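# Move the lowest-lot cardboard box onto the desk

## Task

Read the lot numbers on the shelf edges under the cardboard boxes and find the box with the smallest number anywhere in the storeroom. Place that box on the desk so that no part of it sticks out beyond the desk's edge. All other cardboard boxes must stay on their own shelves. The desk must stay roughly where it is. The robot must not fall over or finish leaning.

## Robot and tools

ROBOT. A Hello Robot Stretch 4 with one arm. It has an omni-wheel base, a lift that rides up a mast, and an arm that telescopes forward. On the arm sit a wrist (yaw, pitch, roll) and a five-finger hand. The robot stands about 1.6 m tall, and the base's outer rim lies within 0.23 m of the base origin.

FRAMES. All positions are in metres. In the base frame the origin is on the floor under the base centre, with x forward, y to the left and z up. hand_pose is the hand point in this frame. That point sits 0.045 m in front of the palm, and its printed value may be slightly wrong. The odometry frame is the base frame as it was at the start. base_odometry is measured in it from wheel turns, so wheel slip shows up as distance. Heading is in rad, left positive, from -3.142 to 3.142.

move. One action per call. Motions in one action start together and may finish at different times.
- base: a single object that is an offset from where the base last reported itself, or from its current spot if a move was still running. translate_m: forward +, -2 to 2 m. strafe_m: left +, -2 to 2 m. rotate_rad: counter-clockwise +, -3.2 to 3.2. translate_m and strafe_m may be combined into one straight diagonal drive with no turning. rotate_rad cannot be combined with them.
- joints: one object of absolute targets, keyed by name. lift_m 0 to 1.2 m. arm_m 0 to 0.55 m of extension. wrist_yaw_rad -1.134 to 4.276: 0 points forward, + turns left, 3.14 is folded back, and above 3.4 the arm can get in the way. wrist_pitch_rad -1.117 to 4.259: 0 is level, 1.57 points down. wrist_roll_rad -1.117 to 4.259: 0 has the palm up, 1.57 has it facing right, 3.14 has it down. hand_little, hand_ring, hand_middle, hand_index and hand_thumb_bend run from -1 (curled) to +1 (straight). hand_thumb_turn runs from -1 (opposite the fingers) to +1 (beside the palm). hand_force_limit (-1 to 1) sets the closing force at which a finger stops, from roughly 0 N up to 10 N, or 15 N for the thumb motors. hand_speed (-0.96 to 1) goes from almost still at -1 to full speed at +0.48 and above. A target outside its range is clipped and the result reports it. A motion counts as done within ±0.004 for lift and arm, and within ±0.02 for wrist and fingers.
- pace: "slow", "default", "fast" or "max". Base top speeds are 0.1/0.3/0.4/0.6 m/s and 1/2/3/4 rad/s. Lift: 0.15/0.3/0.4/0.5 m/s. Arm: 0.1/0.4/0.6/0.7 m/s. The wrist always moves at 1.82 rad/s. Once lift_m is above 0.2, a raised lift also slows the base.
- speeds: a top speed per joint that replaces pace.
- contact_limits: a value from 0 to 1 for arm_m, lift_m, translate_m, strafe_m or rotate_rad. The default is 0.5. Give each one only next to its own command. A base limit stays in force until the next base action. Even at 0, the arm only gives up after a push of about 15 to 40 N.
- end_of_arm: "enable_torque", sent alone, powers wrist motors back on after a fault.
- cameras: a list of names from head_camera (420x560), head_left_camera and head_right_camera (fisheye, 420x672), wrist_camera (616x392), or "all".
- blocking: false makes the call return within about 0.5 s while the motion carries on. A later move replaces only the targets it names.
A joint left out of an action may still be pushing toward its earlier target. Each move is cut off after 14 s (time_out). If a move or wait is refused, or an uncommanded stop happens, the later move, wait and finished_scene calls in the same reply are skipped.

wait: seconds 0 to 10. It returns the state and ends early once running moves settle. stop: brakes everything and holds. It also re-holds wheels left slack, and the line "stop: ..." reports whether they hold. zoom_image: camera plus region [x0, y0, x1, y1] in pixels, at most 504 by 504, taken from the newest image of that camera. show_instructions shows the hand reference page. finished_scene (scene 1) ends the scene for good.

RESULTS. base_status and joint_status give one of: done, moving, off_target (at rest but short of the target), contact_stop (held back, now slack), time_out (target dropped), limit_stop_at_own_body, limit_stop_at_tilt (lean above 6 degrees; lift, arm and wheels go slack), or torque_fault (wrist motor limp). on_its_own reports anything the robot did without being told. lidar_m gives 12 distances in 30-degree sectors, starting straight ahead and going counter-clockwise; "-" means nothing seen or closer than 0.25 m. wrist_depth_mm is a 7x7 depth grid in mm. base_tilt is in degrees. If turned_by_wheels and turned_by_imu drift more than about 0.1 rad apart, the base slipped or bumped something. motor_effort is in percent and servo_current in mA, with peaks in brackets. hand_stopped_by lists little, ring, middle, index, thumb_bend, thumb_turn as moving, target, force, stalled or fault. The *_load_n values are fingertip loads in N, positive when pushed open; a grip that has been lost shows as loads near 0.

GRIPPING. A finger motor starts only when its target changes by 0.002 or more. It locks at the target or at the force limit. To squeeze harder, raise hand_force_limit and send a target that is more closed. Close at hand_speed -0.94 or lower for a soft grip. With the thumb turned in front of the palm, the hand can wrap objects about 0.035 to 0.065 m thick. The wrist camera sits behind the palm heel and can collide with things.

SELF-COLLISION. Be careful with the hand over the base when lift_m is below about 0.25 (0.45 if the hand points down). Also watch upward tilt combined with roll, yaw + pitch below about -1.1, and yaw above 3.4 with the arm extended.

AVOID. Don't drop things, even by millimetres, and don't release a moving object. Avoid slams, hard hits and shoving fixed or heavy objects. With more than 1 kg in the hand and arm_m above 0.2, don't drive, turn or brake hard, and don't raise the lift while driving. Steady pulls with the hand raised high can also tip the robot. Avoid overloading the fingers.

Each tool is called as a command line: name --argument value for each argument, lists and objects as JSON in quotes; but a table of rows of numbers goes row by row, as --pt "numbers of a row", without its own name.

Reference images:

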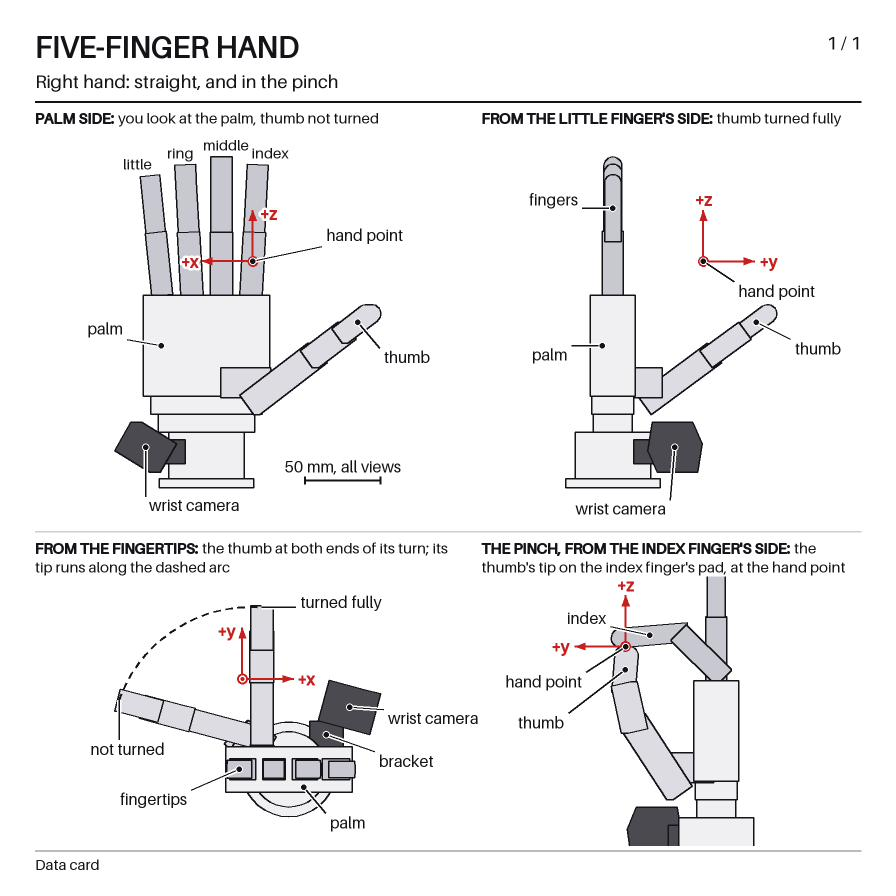

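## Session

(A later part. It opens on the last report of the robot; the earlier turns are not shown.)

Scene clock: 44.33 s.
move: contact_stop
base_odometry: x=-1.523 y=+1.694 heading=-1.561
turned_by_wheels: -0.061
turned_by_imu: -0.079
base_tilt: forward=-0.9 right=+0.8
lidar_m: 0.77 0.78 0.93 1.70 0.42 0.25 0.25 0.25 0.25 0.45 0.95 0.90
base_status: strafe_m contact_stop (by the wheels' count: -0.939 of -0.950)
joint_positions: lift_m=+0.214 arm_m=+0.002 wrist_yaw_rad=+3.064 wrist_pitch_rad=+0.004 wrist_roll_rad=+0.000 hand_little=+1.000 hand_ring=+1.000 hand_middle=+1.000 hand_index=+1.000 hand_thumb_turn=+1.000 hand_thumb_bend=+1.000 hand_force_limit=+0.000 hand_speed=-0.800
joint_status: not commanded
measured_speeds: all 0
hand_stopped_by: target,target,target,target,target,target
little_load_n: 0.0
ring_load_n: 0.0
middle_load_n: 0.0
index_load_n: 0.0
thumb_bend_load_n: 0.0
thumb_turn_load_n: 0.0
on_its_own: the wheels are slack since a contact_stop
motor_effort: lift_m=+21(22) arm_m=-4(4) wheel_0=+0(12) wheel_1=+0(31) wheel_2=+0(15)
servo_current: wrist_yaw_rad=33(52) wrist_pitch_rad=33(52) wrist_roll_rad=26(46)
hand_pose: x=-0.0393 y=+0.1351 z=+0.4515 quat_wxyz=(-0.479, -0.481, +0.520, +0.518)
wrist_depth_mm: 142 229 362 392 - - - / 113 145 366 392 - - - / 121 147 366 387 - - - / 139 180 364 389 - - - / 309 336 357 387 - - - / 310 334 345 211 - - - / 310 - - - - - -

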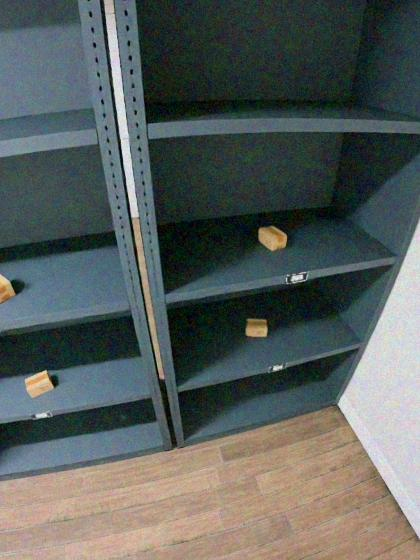

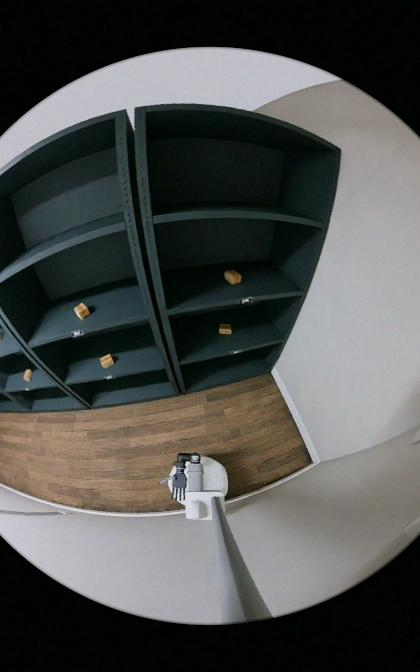

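move --base '{"translate_m": 0.15}'

move --base '{"rotate_rad": 0.1}' --cameras '["head_camera", "head_left_camera"]'

Scene clock: 47.07 s.
move: done
base_odometry: x=-1.521 y=+1.544 heading=-1.561
turned_by_wheels: +0.000
turned_by_imu: -0.002
base_tilt: forward=-1.0 right=+0.5
lidar_m: 0.62 0.62 0.75 1.30 0.70 0.42 0.33 0.33 0.42 0.77 0.89 0.72
base_status: done
joint_positions: lift_m=+0.214 arm_m=+0.002 wrist_yaw_rad=+3.064 wrist_pitch_rad=+0.004 wrist_roll_rad=+0.000 hand_little=+1.000 hand_ring=+1.000 hand_middle=+1.000 hand_index=+1.000 hand_thumb_turn=+1.000 hand_thumb_bend=+1.000 hand_force_limit=+0.000 hand_speed=-0.800
joint_status: not commanded
measured_speeds: all 0
hand_stopped_by: target,target,target,target,target,target
little_load_n: -0.5
ring_load_n: 0.0
middle_load_n: 0.0
index_load_n: 0.0
thumb_bend_load_n: 0.0
thumb_turn_load_n: 0.0
motor_effort: lift_m=+21(22) arm_m=-4(4) wheel_0=+2(11) wheel_1=+3(8) wheel_2=-1(11)
servo_current: wrist_yaw_rad=26(59) wrist_pitch_rad=33(52) wrist_roll_rad=33(46)
hand_pose: x=-0.0393 y=+0.1351 z=+0.4515 quat_wxyz=(-0.479, -0.481, +0.520, +0.518)
wrist_depth_mm: 142 154 - - - - - / 115 145 - - - - - / 123 156 - - - - - / 140 187 - - - - - / - - - - - - - / - - - - - - - / - - - - - - -
pictures: none

Scene clock: 47.80 s.
move: done
base_odometry: x=-1.521 y=+1.544 heading=-1.461
turned_by_wheels: +0.100
turned_by_imu: +0.100
base_tilt: forward=-0.8 right=+0.7
lidar_m: 0.62 0.65 0.82 1.67 0.59 0.39 0.32 0.34 0.46 0.89 0.90 0.68
base_status: done
joint_positions: lift_m=+0.214 arm_m=+0.002 wrist_yaw_rad=+3.064 wrist_pitch_rad=+0.004 wrist_roll_rad=+0.000 hand_little=+1.000 hand_ring=+1.000 hand_middle=+1.000 hand_index=+1.000 hand_thumb_turn=+1.000 hand_thumb_bend=+1.000 hand_force_limit=+0.000 hand_speed=-0.800
joint_status: not commanded
measured_speeds: all 0
hand_stopped_by: target,target,target,target,target,target
little_load_n: 0.5
ring_load_n: 0.0
middle_load_n: 0.0
index_load_n: 0.0
thumb_bend_load_n: 0.0
thumb_turn_load_n: 0.0
motor_effort: lift_m=+21(22) arm_m=-4(4) wheel_0=-4(7) wheel_1=-1(7) wheel_2=+0(6)
servo_current: wrist_yaw_rad=39(46) wrist_pitch_rad=39(39) wrist_roll_rad=26(39)
hand_pose: x=-0.0393 y=+0.1351 z=+0.4515 quat_wxyz=(-0.479, -0.481, +0.520, +0.518)
wrist_depth_mm: 142 145 - - - - - / 114 145 - - - - - / 121 153 242 - - - - / 140 183 - - - - - / - - - - - - - / - - - - - - - / - - - - - - -

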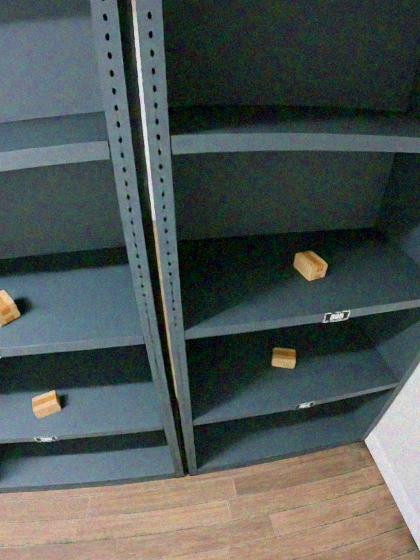

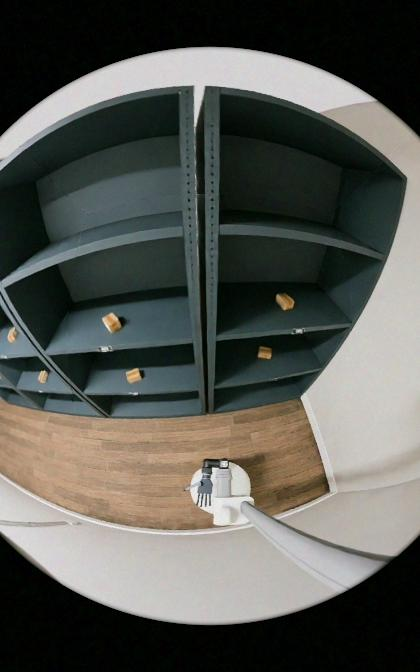

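move --base '{"strafe_m": 1.3}' --cameras '["head_camera"]'

zoom_image --camera "head_camera" --region '[80, 240, 250, 440]'

zoom_image --camera "head_camera" --region '[250, 240, 420, 440]'

Scene clock: 54.30 s.
move: done
base_odometry: x=-0.229 y=+1.686 heading=-1.461
turned_by_wheels: +0.000
turned_by_imu: +0.003
base_tilt: forward=-0.9 right=+0.6
lidar_m: 0.45 0.46 0.59 1.21 0.89 0.60 0.53 0.50 0.67 1.41 0.74 0.49
base_status: done
joint_positions: lift_m=+0.214 arm_m=+0.002 wrist_yaw_rad=+3.064 wrist_pitch_rad=+0.004 wrist_roll_rad=+0.000 hand_little=+1.000 hand_ring=+1.000 hand_middle=+1.000 hand_index=+1.000 hand_thumb_turn=+1.000 hand_thumb_bend=+1.000 hand_force_limit=+0.000 hand_speed=-0.800
joint_status: not commanded
measured_speeds: all 0
hand_stopped_by: target,target,target,target,target,target
little_load_n: 0.0
ring_load_n: 0.0
middle_load_n: 0.0
index_load_n: 0.0
thumb_bend_load_n: 0.0
thumb_turn_load_n: 0.0
motor_effort: lift_m=+22(22) arm_m=-4(4) wheel_0=-2(13) wheel_1=+1(11) wheel_2=+1(4)
servo_current: wrist_yaw_rad=33(52) wrist_pitch_rad=26(52) wrist_roll_rad=26(46)
hand_pose: x=-0.0393 y=+0.1351 z=+0.4515 quat_wxyz=(-0.479, -0.481, +0.520, +0.518)
wrist_depth_mm: 142 154 - - - - - / 115 145 - - - - - / 123 156 - - - - - / 141 187 - - - - - / - - - - - - - / - - - - - - - / - - - - - - -

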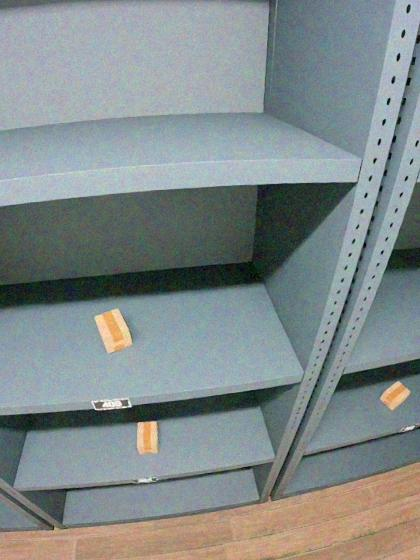

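Scaled by 2.520 from the camera's image (finer frame: 1200x1600).

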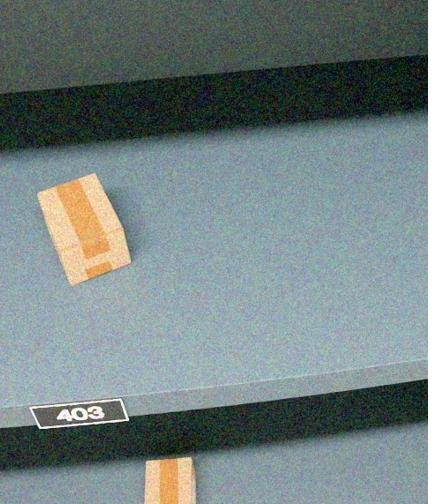

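Scaled by 2.520 from the camera's image (finer frame: 1200x1600).

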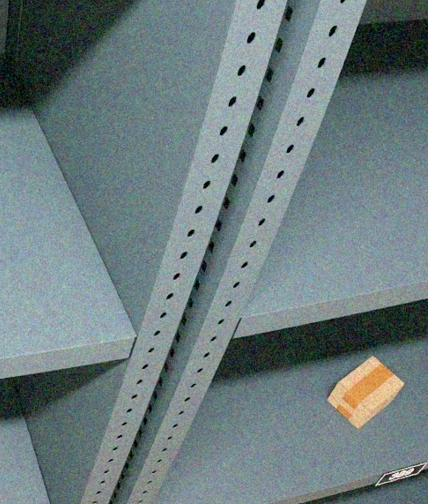

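move --base '{"rotate_rad": 0.13}'

move --base '{"strafe_m": 0.5, "translate_m": -0.07}' --cameras '["head_camera"]'

Scene clock: 56.53 s.
move: done
base_odometry: x=-0.229 y=+1.686 heading=-1.331
turned_by_wheels: +0.130
turned_by_imu: +0.128
base_tilt: forward=-1.1 right=+0.7
lidar_m: 0.45 0.46 0.65 2.17 0.77 0.53 0.52 0.54 0.77 1.87 0.65 0.46
base_status: done
joint_positions: lift_m=+0.214 arm_m=+0.002 wrist_yaw_rad=+3.064 wrist_pitch_rad=+0.004 wrist_roll_rad=+0.000 hand_little=+1.000 hand_ring=+1.000 hand_middle=+1.000 hand_index=+1.000 hand_thumb_turn=+1.000 hand_thumb_bend=+1.000 hand_force_limit=+0.000 hand_speed=-0.800
joint_status: not commanded
measured_speeds: all 0
hand_stopped_by: target,target,target,target,target,target
little_load_n: 0.0
ring_load_n: 0.0
middle_load_n: 0.0
index_load_n: 0.0
thumb_bend_load_n: 0.0
thumb_turn_load_n: 0.0
motor_effort: lift_m=+21(22) arm_m=-4(4) wheel_0=-2(7) wheel_1=-1(7) wheel_2=-3(7)
servo_current: wrist_yaw_rad=26(46) wrist_pitch_rad=39(46) wrist_roll_rad=33(39)
hand_pose: x=-0.0393 y=+0.1351 z=+0.4515 quat_wxyz=(-0.479, -0.481, +0.520, +0.518)
wrist_depth_mm: 142 145 - - - - - / 115 145 - - - - - / 122 154 - - - - - / 140 184 - - - - - / - - - - - - - / - - - - - - - / - - - - - - -
pictures: none

Scene clock: 59.60 s.
move: done
base_odometry: x=+0.240 y=+1.873 heading=-1.331
turned_by_wheels: +0.000
turned_by_imu: +0.001
base_tilt: forward=-0.9 right=+0.6
lidar_m: 0.51 0.51 0.76 1.84 0.66 0.50 0.45 0.49 0.66 1.84 0.77 0.54
base_status: done
joint_positions: lift_m=+0.214 arm_m=+0.002 wrist_yaw_rad=+3.064 wrist_pitch_rad=+0.004 wrist_roll_rad=+0.000 hand_little=+1.000 hand_ring=+1.000 hand_middle=+1.000 hand_index=+1.000 hand_thumb_turn=+1.000 hand_thumb_bend=+1.000 hand_force_limit=+0.000 hand_speed=-0.800
joint_status: not commanded
measured_speeds: all 0
hand_stopped_by: target,target,target,target,target,target
little_load_n: 0.0
ring_load_n: 0.0
middle_load_n: 0.0
index_load_n: 0.0
thumb_bend_load_n: 0.0
thumb_turn_load_n: 0.0
motor_effort: lift_m=+21(22) arm_m=-4(4) wheel_0=+0(12) wheel_1=+0(10) wheel_2=+2(7)
servo_current: wrist_yaw_rad=39(52) wrist_pitch_rad=39(59) wrist_roll_rad=33(46)
hand_pose: x=-0.0393 y=+0.1351 z=+0.4515 quat_wxyz=(-0.479, -0.481, +0.520, +0.518)
wrist_depth_mm: 143 154 - - - - - / 116 145 - - - - - / 123 155 - - - - - / 140 186 - - - - - / - - - - - - - / - - - - - - - / - - - - - - -

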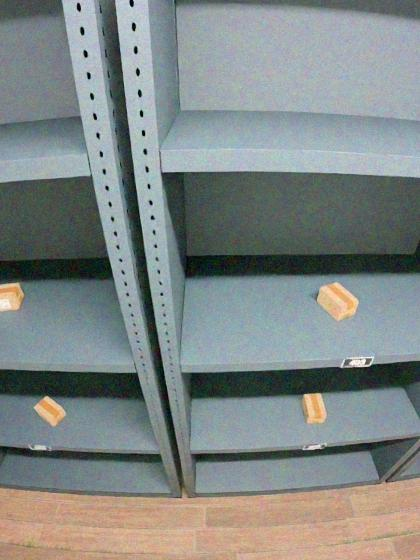

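move --base '{"strafe_m": 0.6, "translate_m": -0.08}' --cameras '["head_camera", "head_left_camera", "wrist_camera"]'

zoom_image --camera "head_camera" --region '[120, 340, 300, 480]'

Scene clock: 67.33 s.
move: done
base_odometry: x=+0.803 y=+2.093 heading=-1.331
turned_by_wheels: +0.000
turned_by_imu: +0.002
base_tilt: forward=-1.0 right=+0.6
lidar_m: 0.60 0.63 1.49 1.44 0.55 0.39 0.35 0.39 0.56 1.55 0.88 0.62
base_status: done
joint_positions: lift_m=+0.214 arm_m=+0.002 wrist_yaw_rad=+3.064 wrist_pitch_rad=+0.004 wrist_roll_rad=+0.000 hand_little=+1.000 hand_ring=+1.000 hand_middle=+1.000 hand_index=+1.000 hand_thumb_turn=+1.000 hand_thumb_bend=+1.000 hand_force_limit=+0.000 hand_speed=-0.800
joint_status: not commanded
measured_speeds: all 0
hand_stopped_by: target,target,target,target,target,target
little_load_n: 0.0
ring_load_n: 0.0
middle_load_n: 0.0
index_load_n: 0.0
thumb_bend_load_n: 0.0
thumb_turn_load_n: 0.0
motor_effort: lift_m=+21(22) arm_m=-4(4) wheel_0=+0(12) wheel_1=+2(11) wheel_2=+3(7)
servo_current: wrist_yaw_rad=39(46) wrist_pitch_rad=33(46) wrist_roll_rad=39(46)
hand_pose: x=-0.0393 y=+0.1351 z=+0.4515 quat_wxyz=(-0.479, -0.481, +0.520, +0.518)
wrist_depth_mm: 142 154 - - - - - / 116 145 - - - - - / 123 156 - - - - - / 140 187 - - - - - / - - - - - - - / - - - - - - - / - - - - - - -
wrist_camera: T_world_to_cam=[[0.10556, 0.9941, 0.02507, -0.12612], [-0.02529, 0.02788, -0.99929, 0.44607], [-0.99409, 0.10485, 0.02808, 0.09874]] pos_world=[0.12275, 0.10258, 0.44615]

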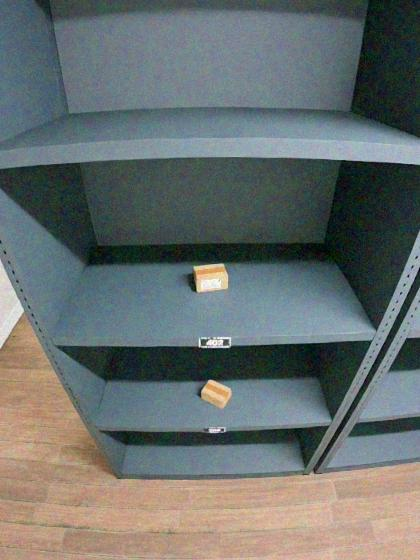

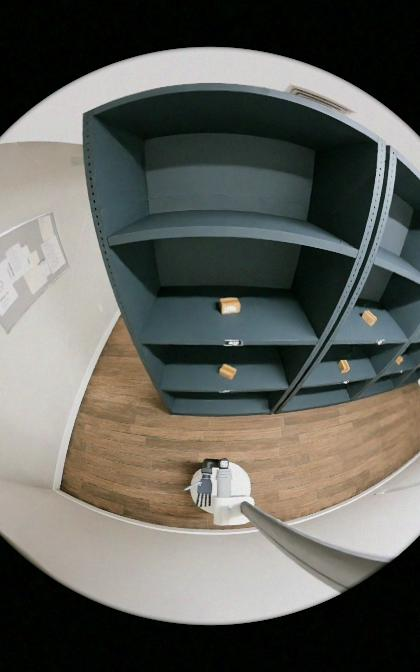

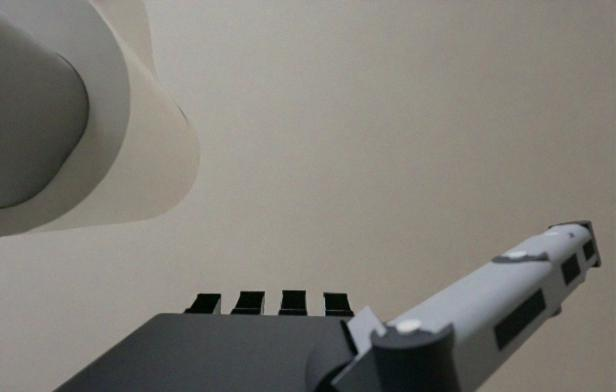

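Scaled by 2.800 from the camera's image (finer frame: 1200x1600).

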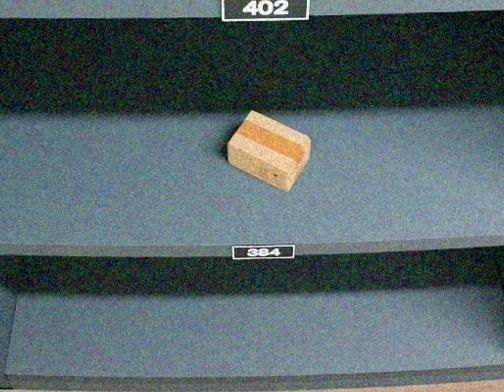

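zoom_image --camera "head_left_camera" --region '[310, 290, 420, 400]'

move --base '{"translate_m": -0.05}' --joints '{"lift_m": 0.42}'

move --joints '{"wrist_yaw_rad": 0.0, "wrist_roll_rad": 3.14, "wrist_pitch_rad": 0.3}' --cameras '["head_camera", "wrist_camera"]'

Scaled by 4.582 from the camera's image (finer frame: 600x960).

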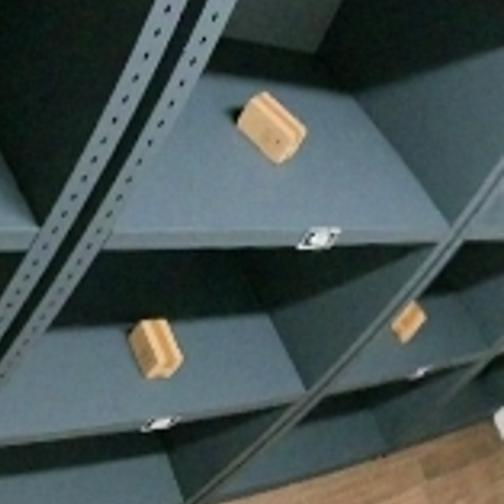

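Scene clock: 73.77 s.
move: done
base_odometry: x=+0.792 y=+2.142 heading=-1.331
turned_by_wheels: +0.000
turned_by_imu: -0.002
base_tilt: forward=-0.9 right=+0.5
lidar_m: 0.64 0.69 1.51 1.33 0.49 0.33 0.31 0.34 0.51 1.38 0.95 0.69
base_status: done
joint_positions: lift_m=+0.420 arm_m=+0.002 wrist_yaw_rad=+3.064 wrist_pitch_rad=+0.004 wrist_roll_rad=+0.000 hand_little=+1.000 hand_ring=+1.000 hand_middle=+1.000 hand_index=+1.000 hand_thumb_turn=+1.000 hand_thumb_bend=+1.000 hand_force_limit=+0.000 hand_speed=-0.800
joint_status: all done
measured_speeds: all 0
hand_stopped_by: target,target,target,target,target,target
little_load_n: 0.0
ring_load_n: 0.0
middle_load_n: 0.0
index_load_n: 0.0
thumb_bend_load_n: 0.0
thumb_turn_load_n: 0.0
motor_effort: lift_m=+26(33) arm_m=-4(4) wheel_0=+0(9) wheel_1=+1(8) wheel_2=-3(10)
servo_current: wrist_yaw_rad=26(52) wrist_pitch_rad=26(46) wrist_roll_rad=26(39)
hand_pose: x=-0.0393 y=+0.1351 z=+0.6572 quat_wxyz=(-0.479, -0.481, +0.520, +0.518)
wrist_depth_mm: 142 145 - - - - - / 116 145 - - - - - / 120 145 - - - - - / 140 177 - - - - - / - - - - - - - / - - - - - - - / - - - - - - -
pictures: none

Scene clock: 76.13 s.
move: done
base_odometry: x=+0.792 y=+2.142 heading=-1.331
turned_by_wheels: +0.000
turned_by_imu: -0.001
base_tilt: forward=-1.0 right=+0.6
lidar_m: 0.60 0.69 1.51 1.34 0.50 0.33 0.30 0.35 0.50 1.36 0.94 0.66
base_status: not commanded
joint_positions: lift_m=+0.420 arm_m=+0.002 wrist_yaw_rad=+0.002 wrist_pitch_rad=+0.301 wrist_roll_rad=+3.138 hand_little=+1.000 hand_ring=+1.000 hand_middle=+1.000 hand_index=+1.000 hand_thumb_turn=+1.000 hand_thumb_bend=+1.000 hand_force_limit=+0.000 hand_speed=-0.800
joint_status: all done
measured_speeds: all 0
hand_stopped_by: target,target,target,target,target,target
little_load_n: -0.5
ring_load_n: 0.0
middle_load_n: 0.0
index_load_n: 0.0
thumb_bend_load_n: 0.0
thumb_turn_load_n: 0.0
motor_effort: lift_m=+25(26) arm_m=-4(4) wheel_0=+0(0) wheel_1=+1(1) wheel_2=-2(3)
servo_current: wrist_yaw_rad=33(124) wrist_pitch_rad=33(78) wrist_roll_rad=39(117)
hand_pose: x=+0.3661 y=-0.0564 z=+0.4745 quat_wxyz=(-0.419, +0.571, -0.568, +0.420)
wrist_depth_mm: 591 - - - - - - / 554 699 - - - - 634 / 535 759 - - - - 640 / 535 759 - - - - 640 / 535 759 - - - 931 - / 539 768 - - - - - / 539 - - - - - -
wrist_camera: T_world_to_cam=[[-0.03743, 0.99911, -0.01928, 0.09467], [0.32636, 0.03045, 0.94476, -0.56641], [0.94451, 0.02907, -0.32721, -0.02423]] pos_world=[0.21128, -0.07663, 0.52901]

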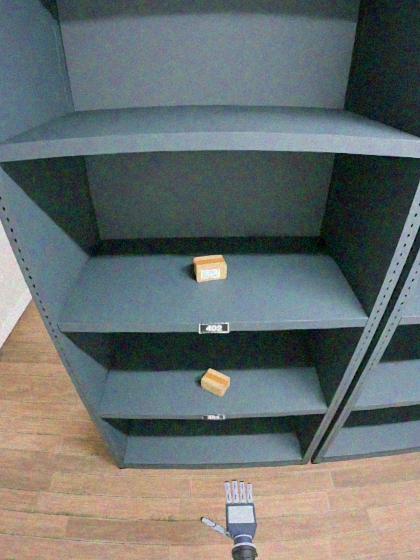

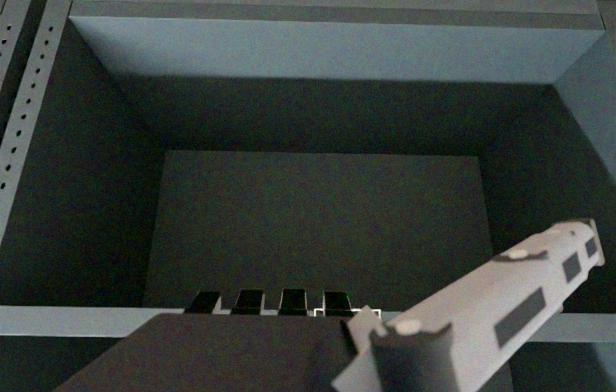

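move --joints '{"lift_m": 0.66, "wrist_pitch_rad": 0.5}' --cameras '["head_camera", "wrist_camera"]'

zoom_image --camera "head_camera" --region '[150, 320, 290, 460]'

Scene clock: 86.73 s.
move: done
base_odometry: x=+0.792 y=+2.142 heading=-1.331
turned_by_wheels: +0.000
turned_by_imu: -0.002
base_tilt: forward=-0.8 right=+0.5
lidar_m: 0.64 0.66 1.51 1.35 0.46 0.34 0.30 0.34 0.47 1.33 0.95 0.67
base_status: not commanded
joint_positions: lift_m=+0.660 arm_m=+0.002 wrist_yaw_rad=+0.002 wrist_pitch_rad=+0.501 wrist_roll_rad=+3.138 hand_little=+1.000 hand_ring=+1.000 hand_middle=+1.000 hand_index=+1.000 hand_thumb_turn=+1.000 hand_thumb_bend=+1.000 hand_force_limit=+0.000 hand_speed=-0.800
joint_status: all done
measured_speeds: all 0
hand_stopped_by: target,target,target,target,target,target
little_load_n: 0.0
ring_load_n: 0.0
middle_load_n: 0.0
index_load_n: 0.0
thumb_bend_load_n: 0.0
thumb_turn_load_n: -0.5
motor_effort: lift_m=+26(34) arm_m=-4(4) wheel_0=+0(1) wheel_1=+1(1) wheel_2=-3(3)
servo_current: wrist_yaw_rad=46(52) wrist_pitch_rad=33(72) wrist_roll_rad=33(39)
hand_pose: x=+0.3378 y=-0.0565 z=+0.6786 quat_wxyz=(-0.360, +0.610, -0.607, +0.361)
wrist_depth_mm: 768 759 - 788 798 798 820 / 820 759 - - - - 917 / 609 768 - - - - 647 / 554 759 - - - - 627 / 517 - - 580 - - - / 549 723 - 208 - - - / 544 - - - - - -
wrist_camera: T_world_to_cam=[[-0.04049, 0.99911, -0.01183, 0.09356], [0.5073, 0.03076, 0.86122, -0.7544], [0.86082, 0.02887, -0.50809, 0.22026]] pos_world=[0.19689, -0.07663, 0.76272]

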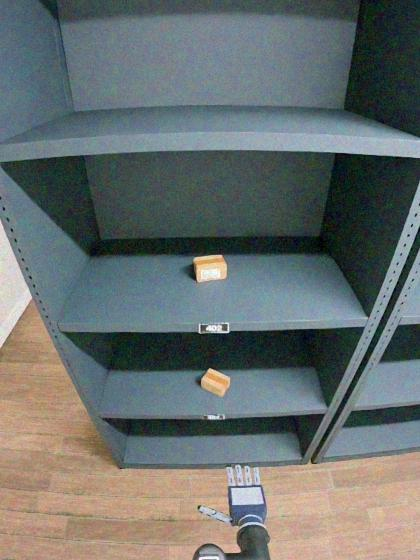

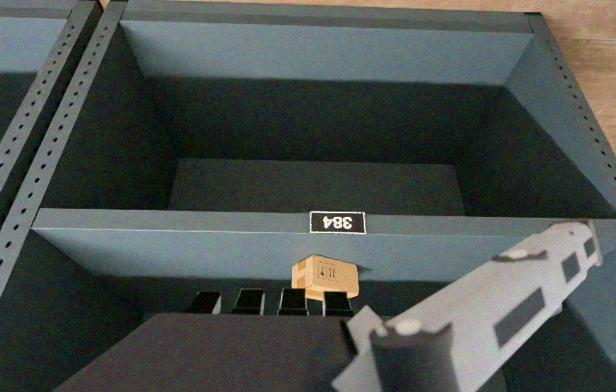

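Scaled by 3.600 from the camera's image (finer frame: 1200x1600).

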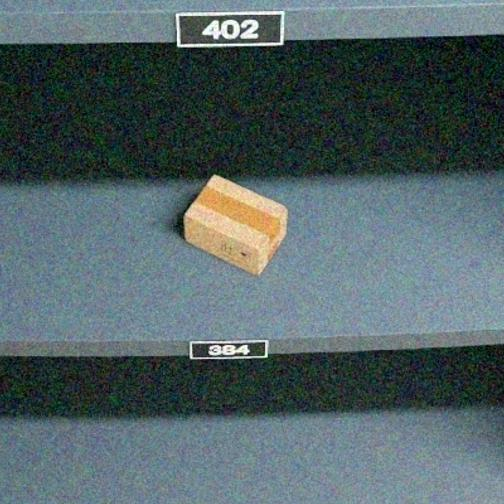

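zoom_image --camera "wrist_camera" --region '[260, 190, 400, 320]'

Scaled by 3.600.

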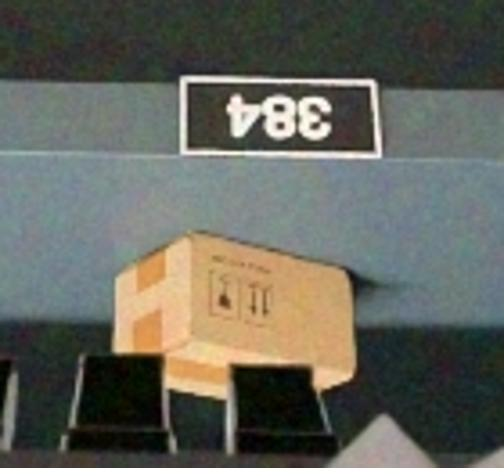

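move --base '{"translate_m": 0.18, "strafe_m": 0.1}' --joints '{"wrist_yaw_rad": -0.52, "wrist_pitch_rad": 0.72, "lift_m": 0.70, "hand_thumb_turn": -1.0}' --cameras '["head_camera", "wrist_camera"]'

zoom_image --camera "head_camera" --region '[150, 380, 290, 520]'

zoom_image --camera "wrist_camera" --region '[200, 160, 440, 330]'

Scene clock: 97.03 s.
move: done
base_odometry: x=+0.931 y=+1.991 heading=-1.331
turned_by_wheels: +0.000
turned_by_imu: -0.004
base_tilt: forward=-1.0 right=+0.7
lidar_m: 0.47 0.48 1.39 1.34 0.75 0.50 0.51 0.52 0.75 1.88 0.69 0.51
base_status: done
joint_positions: lift_m=+0.700 arm_m=+0.002 wrist_yaw_rad=-0.518 wrist_pitch_rad=+0.721 wrist_roll_rad=+3.138 hand_little=+1.000 hand_ring=+1.000 hand_middle=+1.000 hand_index=+1.000 hand_thumb_turn=-1.000 hand_thumb_bend=+1.000 hand_force_limit=+0.000 hand_speed=-0.800
joint_status: all done
measured_speeds: all 0
hand_stopped_by: target,target,target,target,target,target
little_load_n: 0.0
ring_load_n: 0.0
middle_load_n: 0.0
index_load_n: 0.0
thumb_bend_load_n: 0.0
thumb_turn_load_n: 0.0
motor_effort: lift_m=+25(33) arm_m=-4(4) wheel_0=+3(6) wheel_1=+1(10) wheel_2=-1(11)
servo_current: wrist_yaw_rad=46(111) wrist_pitch_rad=39(59) wrist_roll_rad=33(52)
hand_pose: x=+0.2543 y=-0.1121 z=+0.6864 quat_wxyz=(-0.206, +0.459, -0.787, +0.357)
wrist_depth_mm: 788 778 798 788 759 - - / 878 878 854 119 - - - / 1008 946 891 - - - - / 1098 1008 809 - - 399 377 / 1205 668 759 - - - - / - 585 - - - - - / - - - - - - -
wrist_camera: T_world_to_cam=[[0.46008, 0.88787, -0.00308, 0.00003], [0.60776, -0.3124, 0.73009, -0.69113], [0.64727, -0.33777, -0.68334, 0.43133]] pos_world=[0.14085, -0.07025, 0.79933]

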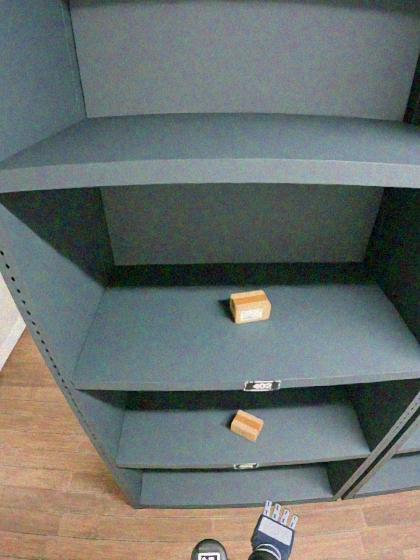

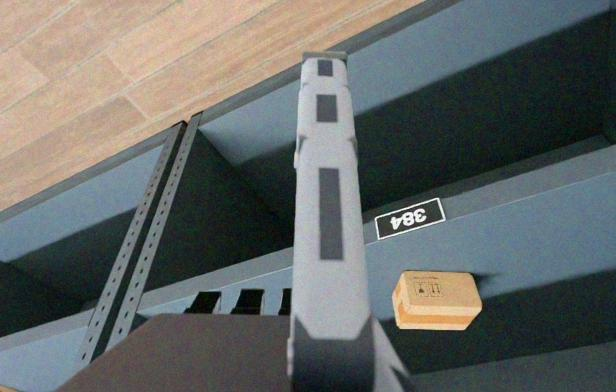

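Scaled by 3.600 from the camera's image (finer frame: 1200x1600).

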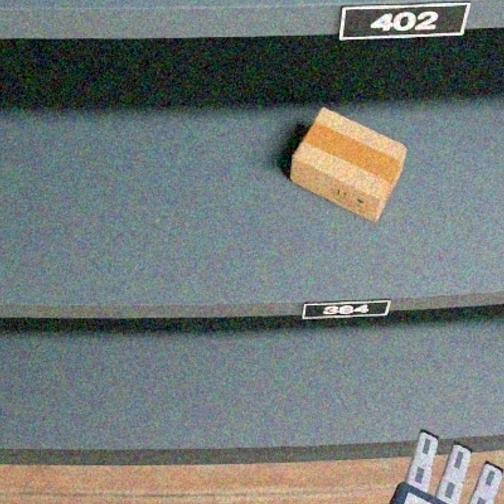

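Scaled by 2.100.

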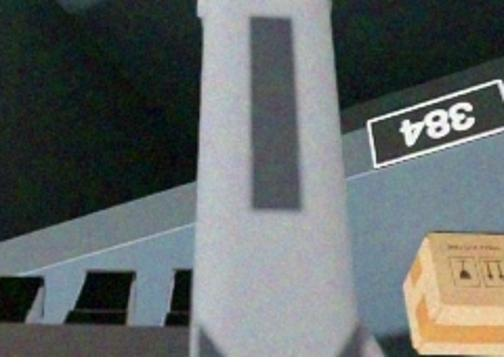

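zoom_image --camera "wrist_camera" --region '[360, 190, 500, 345]'

Scaled by 3.252.

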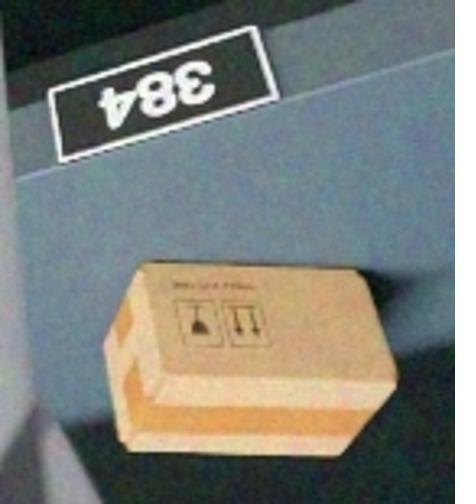

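move --joints '{"arm_m": 0.345, "wrist_yaw_rad": -0.527, "lift_m": 0.69}' --cameras '["head_camera", "wrist_camera"]' --pace "slow"

zoom_image --camera "head_camera" --region '[180, 360, 320, 500]'

Scene clock: 103.93 s.
move: contact_stop
base_odometry: x=+0.931 y=+1.991 heading=-1.331
turned_by_wheels: +0.000
turned_by_imu: +0.011
base_tilt: forward=-0.9 right=+0.7
lidar_m: 0.46 0.50 1.41 1.33 0.74 0.52 0.50 0.55 0.72 1.75 0.67 0.49
base_status: not commanded
joint_positions: lift_m=+0.690 arm_m=+0.292 wrist_yaw_rad=-0.526 wrist_pitch_rad=+0.722 wrist_roll_rad=+3.138 hand_little=+1.000 hand_ring=+1.000 hand_middle=+1.000 hand_index=+1.000 hand_thumb_turn=-1.000 hand_thumb_bend=+1.000 hand_force_limit=+0.000 hand_speed=-0.800
joint_status: arm_m contact_stop (moved +0.291 of +0.343); the others done
measured_speeds: all 0
hand_stopped_by: target,target,target,target,target,target
little_load_n: 0.0
ring_load_n: 0.0
middle_load_n: 0.0
index_load_n: 0.0
thumb_bend_load_n: 0.0
thumb_turn_load_n: 0.5
on_its_own: arm_m is slack since a contact_stop (your +0.345 is given up)
motor_effort: lift_m=+21(25) arm_m=+0(21) wheel_0=-2(5) wheel_1=-1(9) wheel_2=+1(11)
servo_current: wrist_yaw_rad=26(72) wrist_pitch_rad=33(46) wrist_roll_rad=39(46)
hand_pose: x=+0.5439 y=-0.1126 z=+0.6767 quat_wxyz=(-0.205, +0.456, -0.789, +0.357)
wrist_depth_mm: 759 699 252 249 249 248 249 / 591 283 277 123 277 278 278 / 320 314 314 258 306 315 315 / 362 364 364 375 - 364 366 / 399 - - - - - - / 455 525 - - - - - / 436 - - - - - -
wrist_camera: T_world_to_cam=[[0.46705, 0.88423, -0.00289, -0.1371], [0.60593, -0.31766, 0.72934, -0.85926], [0.64399, -0.34239, -0.68414, 0.23888]] pos_world=[0.43085, -0.06994, 0.78973]

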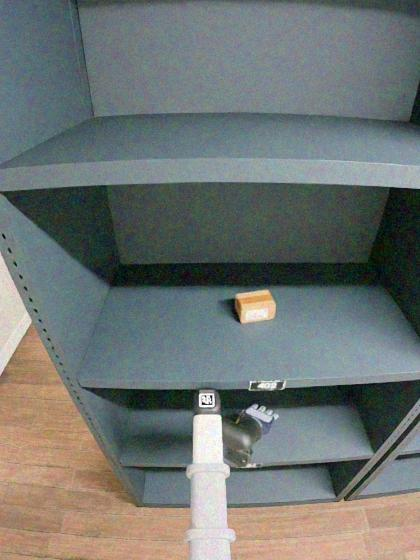

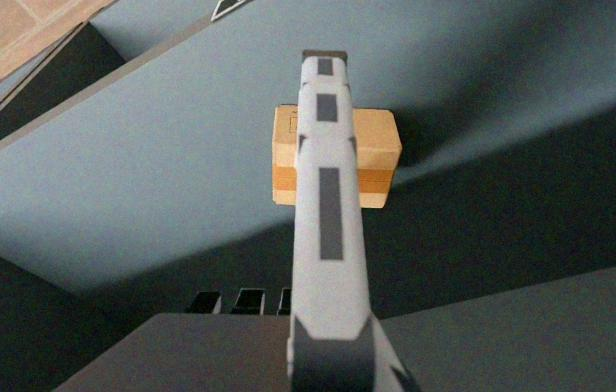

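Scaled by 3.600 from the camera's image (finer frame: 1200x1600).

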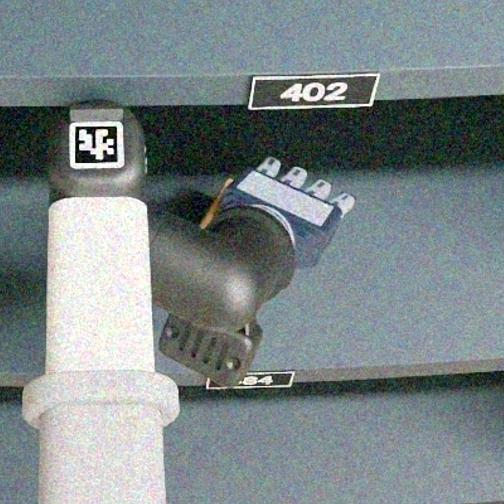

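move --joints '{"arm_m": 0.27}' --pace "slow"

move --joints '{"lift_m": 0.642, "wrist_yaw_rad": -0.55}' --base '{"strafe_m": -0.012}'

move --joints '{"arm_m": 0.356}' --pace "slow" --contact_limits '{"arm_m": 0.1}' --cameras '["head_camera", "wrist_camera"]'

zoom_image --camera "head_camera" --region '[180, 360, 320, 500]'

Scene clock: 106.93 s.
move: done
base_odometry: x=+0.931 y=+1.991 heading=-1.331
turned_by_wheels: +0.000
turned_by_imu: -0.001
base_tilt: forward=-0.9 right=+0.7
lidar_m: 0.47 0.48 1.37 1.33 0.74 0.53 0.49 0.51 0.78 1.79 0.68 0.50
base_status: not commanded
joint_positions: lift_m=+0.690 arm_m=+0.270 wrist_yaw_rad=-0.526 wrist_pitch_rad=+0.722 wrist_roll_rad=+3.138 hand_little=+1.000 hand_ring=+1.000 hand_middle=+1.000 hand_index=+1.000 hand_thumb_turn=-1.000 hand_thumb_bend=+1.000 hand_force_limit=+0.000 hand_speed=-0.800
joint_status: all done
measured_speeds: all 0
hand_stopped_by: target,target,target,target,target,target
little_load_n: -0.5
ring_load_n: 0.0
middle_load_n: 0.0
index_load_n: 0.0
thumb_bend_load_n: 0.0
thumb_turn_load_n: 0.0
motor_effort: lift_m=+21(21) arm_m=-6(10) wheel_0=-2(2) wheel_1=-1(1) wheel_2=+1(2)
servo_current: wrist_yaw_rad=33(46) wrist_pitch_rad=26(46) wrist_roll_rad=39(46)
hand_pose: x=+0.5219 y=-0.1126 z=+0.6767 quat_wxyz=(-0.205, +0.456, -0.789, +0.357)
wrist_depth_mm: 778 750 259 249 248 248 248 / 621 647 279 123 279 278 277 / 480 315 315 298 306 315 317 / 362 364 364 353 - 366 362 / 397 - - - - - - / 459 530 - - - - - / 436 - - - - - -
pictures: none

Scene clock: 108.00 s.
move: done
base_odometry: x=+0.920 y=+1.988 heading=-1.331
turned_by_wheels: +0.000
turned_by_imu: +0.000
base_tilt: forward=-0.9 right=+0.6
lidar_m: 0.46 0.50 1.38 1.35 0.71 0.54 0.48 0.50 0.74 1.81 0.70 0.49
base_status: done
joint_positions: lift_m=+0.642 arm_m=+0.270 wrist_yaw_rad=-0.548 wrist_pitch_rad=+0.722 wrist_roll_rad=+3.138 hand_little=+1.000 hand_ring=+1.000 hand_middle=+1.000 hand_index=+1.000 hand_thumb_turn=-1.000 hand_thumb_bend=+1.000 hand_force_limit=+0.000 hand_speed=-0.800
joint_status: all done
measured_speeds: all 0
hand_stopped_by: target,target,target,target,target,target
little_load_n: 0.0
ring_load_n: 0.0
middle_load_n: 0.0
index_load_n: 0.0
thumb_bend_load_n: 0.0
thumb_turn_load_n: 0.0
motor_effort: lift_m=+17(23) arm_m=-6(6) wheel_0=+1(10) wheel_1=-1(10) wheel_2=+0(2)
servo_current: wrist_yaw_rad=39(65) wrist_pitch_rad=26(39) wrist_roll_rad=26(46)
hand_pose: x=+0.5194 y=-0.1143 z=+0.6290 quat_wxyz=(-0.201, +0.447, -0.794, +0.360)
wrist_depth_mm: 723 699 - 212 202 202 201 / 768 683 235 123 225 224 224 / 530 268 254 249 255 255 256 / 307 294 291 294 246 296 296 / 347 347 349 347 - 349 347 / 407 - 208 - - - - / 418 - - - - - -
pictures: none

Scene clock: 110.13 s.
move: done
base_odometry: x=+0.920 y=+1.988 heading=-1.331
turned_by_wheels: +0.000
turned_by_imu: -0.001
base_tilt: forward=-0.9 right=+0.6
lidar_m: 0.45 0.48 1.41 1.34 0.76 0.51 0.49 0.54 0.76 1.82 0.69 0.49
base_status: not commanded
joint_positions: lift_m=+0.642 arm_m=+0.356 wrist_yaw_rad=-0.548 wrist_pitch_rad=+0.722 wrist_roll_rad=+3.138 hand_little=+1.000 hand_ring=+1.000 hand_middle=+1.000 hand_index=+1.000 hand_thumb_turn=-1.000 hand_thumb_bend=+1.000 hand_force_limit=+0.000 hand_speed=-0.800
joint_status: all done
measured_speeds: all 0
hand_stopped_by: target,target,target,target,target,target
little_load_n: 0.0
ring_load_n: 0.0
middle_load_n: 0.0
index_load_n: 0.0
thumb_bend_load_n: 0.0
thumb_turn_load_n: 0.0
motor_effort: lift_m=+17(17) arm_m=+6(12) wheel_0=+1(1) wheel_1=-2(2) wheel_2=+0(1)
servo_current: wrist_yaw_rad=33(59) wrist_pitch_rad=33(46) wrist_roll_rad=33(46)
contact_limits: arm_m 0.1
hand_pose: x=+0.6050 y=-0.1143 z=+0.6290 quat_wxyz=(-0.201, +0.447, -0.794, +0.360)
wrist_depth_mm: 204 200 201 201 202 201 201 / 224 224 215 122 219 224 225 / 254 254 247 182 255 254 256 / 293 294 294 222 - 296 296 / 347 347 349 347 - 347 351 / 410 - 209 - - - - / 424 - - - - - -
wrist_camera: T_world_to_cam=[[0.48653, 0.87366, -0.00288, -0.17722], [0.59874, -0.33103, 0.72934, -0.85925], [0.63624, -0.35657, -0.68415, 0.16934]] pos_world=[0.49295, -0.06922, 0.74203]

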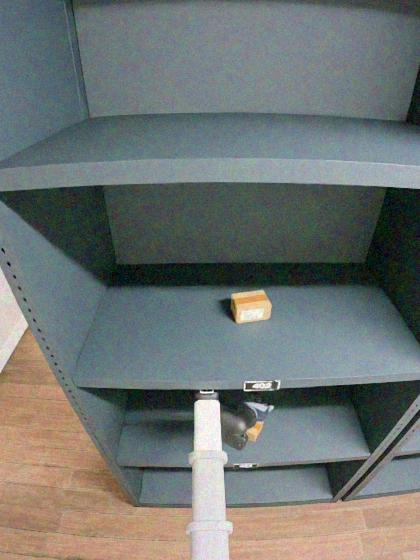

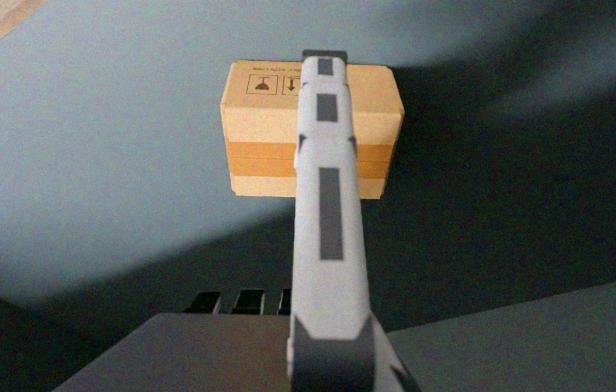

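Scaled by 3.600 from the camera's image (finer frame: 1200x1600).

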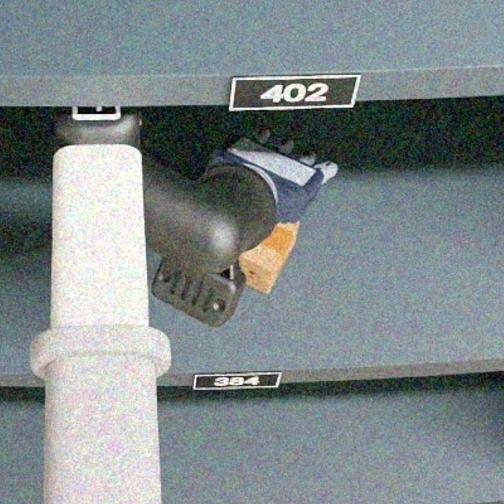

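move --joints '{"arm_m": 0.364, "lift_m": 0.60}' --pace "slow" --contact_limits '{"arm_m": 0.1, "lift_m": 0.2}' --cameras '["head_camera", "wrist_camera"]'

zoom_image --camera "head_camera" --region '[180, 380, 320, 500]'

Scene clock: 114.07 s.
move: done
base_odometry: x=+0.920 y=+1.988 heading=-1.331
turned_by_wheels: +0.000
turned_by_imu: -0.001
base_tilt: forward=-0.9 right=+0.5
lidar_m: 0.46 0.48 1.40 1.35 0.73 0.54 0.49 0.50 0.76 1.77 0.68 0.50
base_status: not commanded
joint_positions: lift_m=+0.600 arm_m=+0.364 wrist_yaw_rad=-0.548 wrist_pitch_rad=+0.722 wrist_roll_rad=+3.138 hand_little=+1.000 hand_ring=+1.000 hand_middle=+1.000 hand_index=+1.000 hand_thumb_turn=-1.000 hand_thumb_bend=+1.000 hand_force_limit=+0.000 hand_speed=-0.800
joint_status: all done
measured_speeds: all 0
hand_stopped_by: target,target,target,target,target,target
little_load_n: 0.0
ring_load_n: 0.0
middle_load_n: 0.0
index_load_n: 0.0
thumb_bend_load_n: 0.0
thumb_turn_load_n: 0.0
motor_effort: lift_m=+17(23) arm_m=+6(12) wheel_0=+1(1) wheel_1=-2(2) wheel_2=+0(1)
servo_current: wrist_yaw_rad=33(52) wrist_pitch_rad=39(46) wrist_roll_rad=33(46)
contact_limits: arm_m 0.1; lift_m 0.2
hand_pose: x=+0.6130 y=-0.1143 z=+0.5870 quat_wxyz=(-0.201, +0.447, -0.794, +0.360)
wrist_depth_mm: 158 159 159 156 163 160 159 / 177 178 174 123 175 178 179 / 201 202 151 147 167 202 208 / 232 233 166 160 234 235 234 / 274 274 274 276 - 277 278 / 338 336 309 - - 340 342 / 402 - - - - - -
wrist_camera: T_world_to_cam=[[0.48653, 0.87366, -0.00288, -0.18124], [0.59874, -0.33103, 0.72934, -0.83341], [0.63624, -0.35657, -0.68415, 0.13552]] pos_world=[0.50095, -0.06922, 0.70003]

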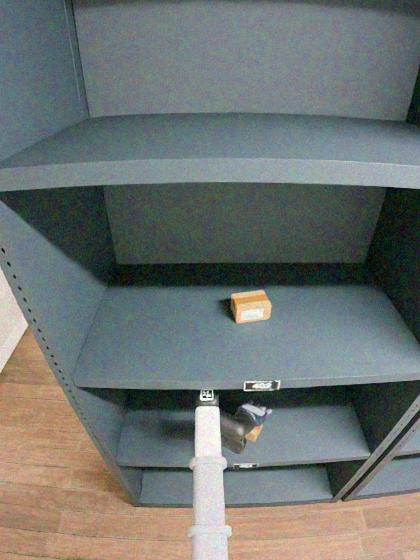

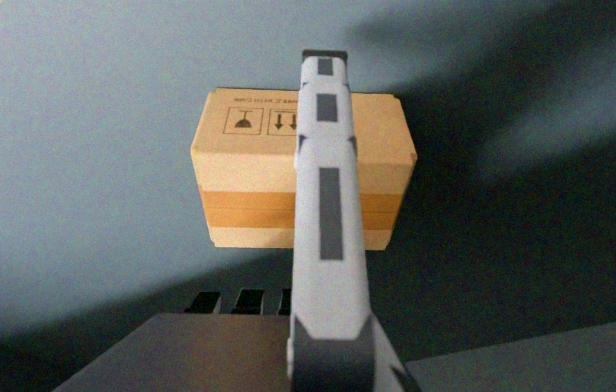

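Scaled by 3.600 from the camera's image (finer frame: 1200x1600).

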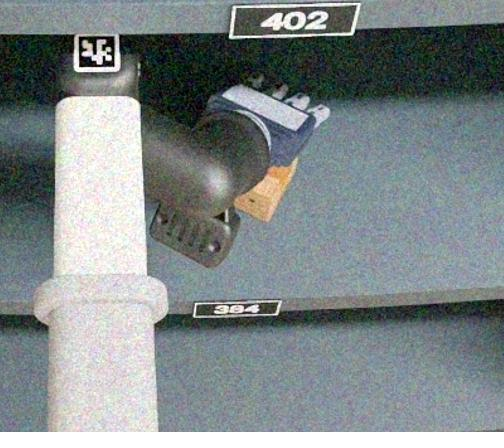

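move --joints '{"lift_m": 0.583}' --pace "slow" --contact_limits '{"lift_m": 0.1}'

move --joints '{"hand_speed": -0.92, "hand_force_limit": -0.6, "hand_index": 0.0, "hand_middle": 0.0, "hand_ring": 0.0, "hand_thumb_bend": 0.1}' --cameras '["wrist_camera"]'

Scene clock: 116.33 s.
move: done
base_odometry: x=+0.920 y=+1.988 heading=-1.331
turned_by_wheels: +0.000
turned_by_imu: -0.001
base_tilt: forward=-1.0 right=+0.6
lidar_m: 0.46 0.51 1.40 1.36 0.70 0.51 0.50 0.55 0.74 1.80 0.67 0.51
base_status: not commanded
joint_positions: lift_m=+0.583 arm_m=+0.364 wrist_yaw_rad=-0.548 wrist_pitch_rad=+0.722 wrist_roll_rad=+3.138 hand_little=+1.000 hand_ring=+1.000 hand_middle=+1.000 hand_index=+1.000 hand_thumb_turn=-1.000 hand_thumb_bend=+1.000 hand_force_limit=+0.000 hand_speed=-0.800
joint_status: all done
measured_speeds: all 0
hand_stopped_by: target,target,target,target,target,target
little_load_n: 0.0
ring_load_n: 0.0
middle_load_n: 0.0
index_load_n: 0.0
thumb_bend_load_n: 0.0
thumb_turn_load_n: 0.0
motor_effort: lift_m=+17(20) arm_m=+6(6) wheel_0=+1(1) wheel_1=-2(2) wheel_2=+0(0)
servo_current: wrist_yaw_rad=33(46) wrist_pitch_rad=26(39) wrist_roll_rad=33(39)
contact_limits: arm_m 0.1; lift_m 0.1
hand_pose: x=+0.6130 y=-0.1143 z=+0.5700 quat_wxyz=(-0.201, +0.447, -0.794, +0.360)
wrist_depth_mm: 142 142 143 142 142 143 - / 159 159 159 123 160 160 163 / 180 180 156 148 167 181 186 / 208 208 140 140 138 209 210 / 246 246 167 161 - 247 248 / 301 301 277 - - 303 304 / 389 - - - - 373 -
pictures: none

Scene clock: 120.50 s.
move: off_target
base_odometry: x=+0.920 y=+1.988 heading=-1.331
turned_by_wheels: +0.000
turned_by_imu: -0.002
base_tilt: forward=-1.1 right=+0.7
lidar_m: 0.47 0.50 1.38 1.35 0.75 0.49 0.50 0.53 0.76 1.82 0.71 0.48
base_status: not commanded
joint_positions: lift_m=+0.583 arm_m=+0.364 wrist_yaw_rad=-0.548 wrist_pitch_rad=+0.722 wrist_roll_rad=+3.138 hand_little=+1.000 hand_ring=+0.276 hand_middle=+0.291 hand_index=+0.283 hand_thumb_turn=-1.000 hand_thumb_bend=+0.637 hand_force_limit=-0.600 hand_speed=-0.920
joint_status: hand_ring off_target (ended at +0.276, target +0.000); hand_middle off_target (ended at +0.291, target +0.000); hand_index off_target (ended at +0.283, target +0.000); hand_thumb_bend off_target (ended at +0.637, target +0.100); the others done
measured_speeds: all 0
hand_stopped_by: target,force,force,force,force,target
little_load_n: 0.0
ring_load_n: 3.0
middle_load_n: 1.0
index_load_n: 2.0
thumb_bend_load_n: 5.5
thumb_turn_load_n: 1.0
motor_effort: lift_m=+16(17) arm_m=+6(6) wheel_0=+1(1) wheel_1=-1(2) wheel_2=+0(1)
servo_current: wrist_yaw_rad=46(59) wrist_pitch_rad=26(46) wrist_roll_rad=26(46)
contact_limits: arm_m 0.1; lift_m 0.1
hand_pose: x=+0.6130 y=-0.1143 z=+0.5700 quat_wxyz=(-0.201, +0.447, -0.794, +0.360)
wrist_depth_mm: 142 143 143 143 143 143 - / 159 159 156 156 160 160 163 / 180 180 139 121 150 181 186 / 208 208 136 136 141 209 208 / 245 247 167 162 - 248 248 / 301 301 277 - - 306 306 / 389 - - - - 373 -
wrist_camera: T_world_to_cam=[[0.48653, 0.87366, -0.00288, -0.18128], [0.59874, -0.33103, 0.72934, -0.82101], [0.63624, -0.35657, -0.68415, 0.12389]] pos_world=[0.50095, -0.06922, 0.68303]

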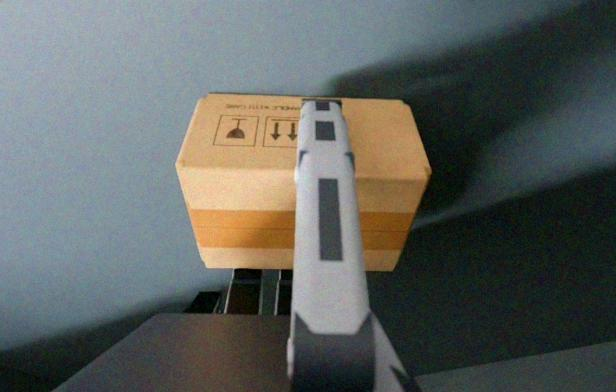

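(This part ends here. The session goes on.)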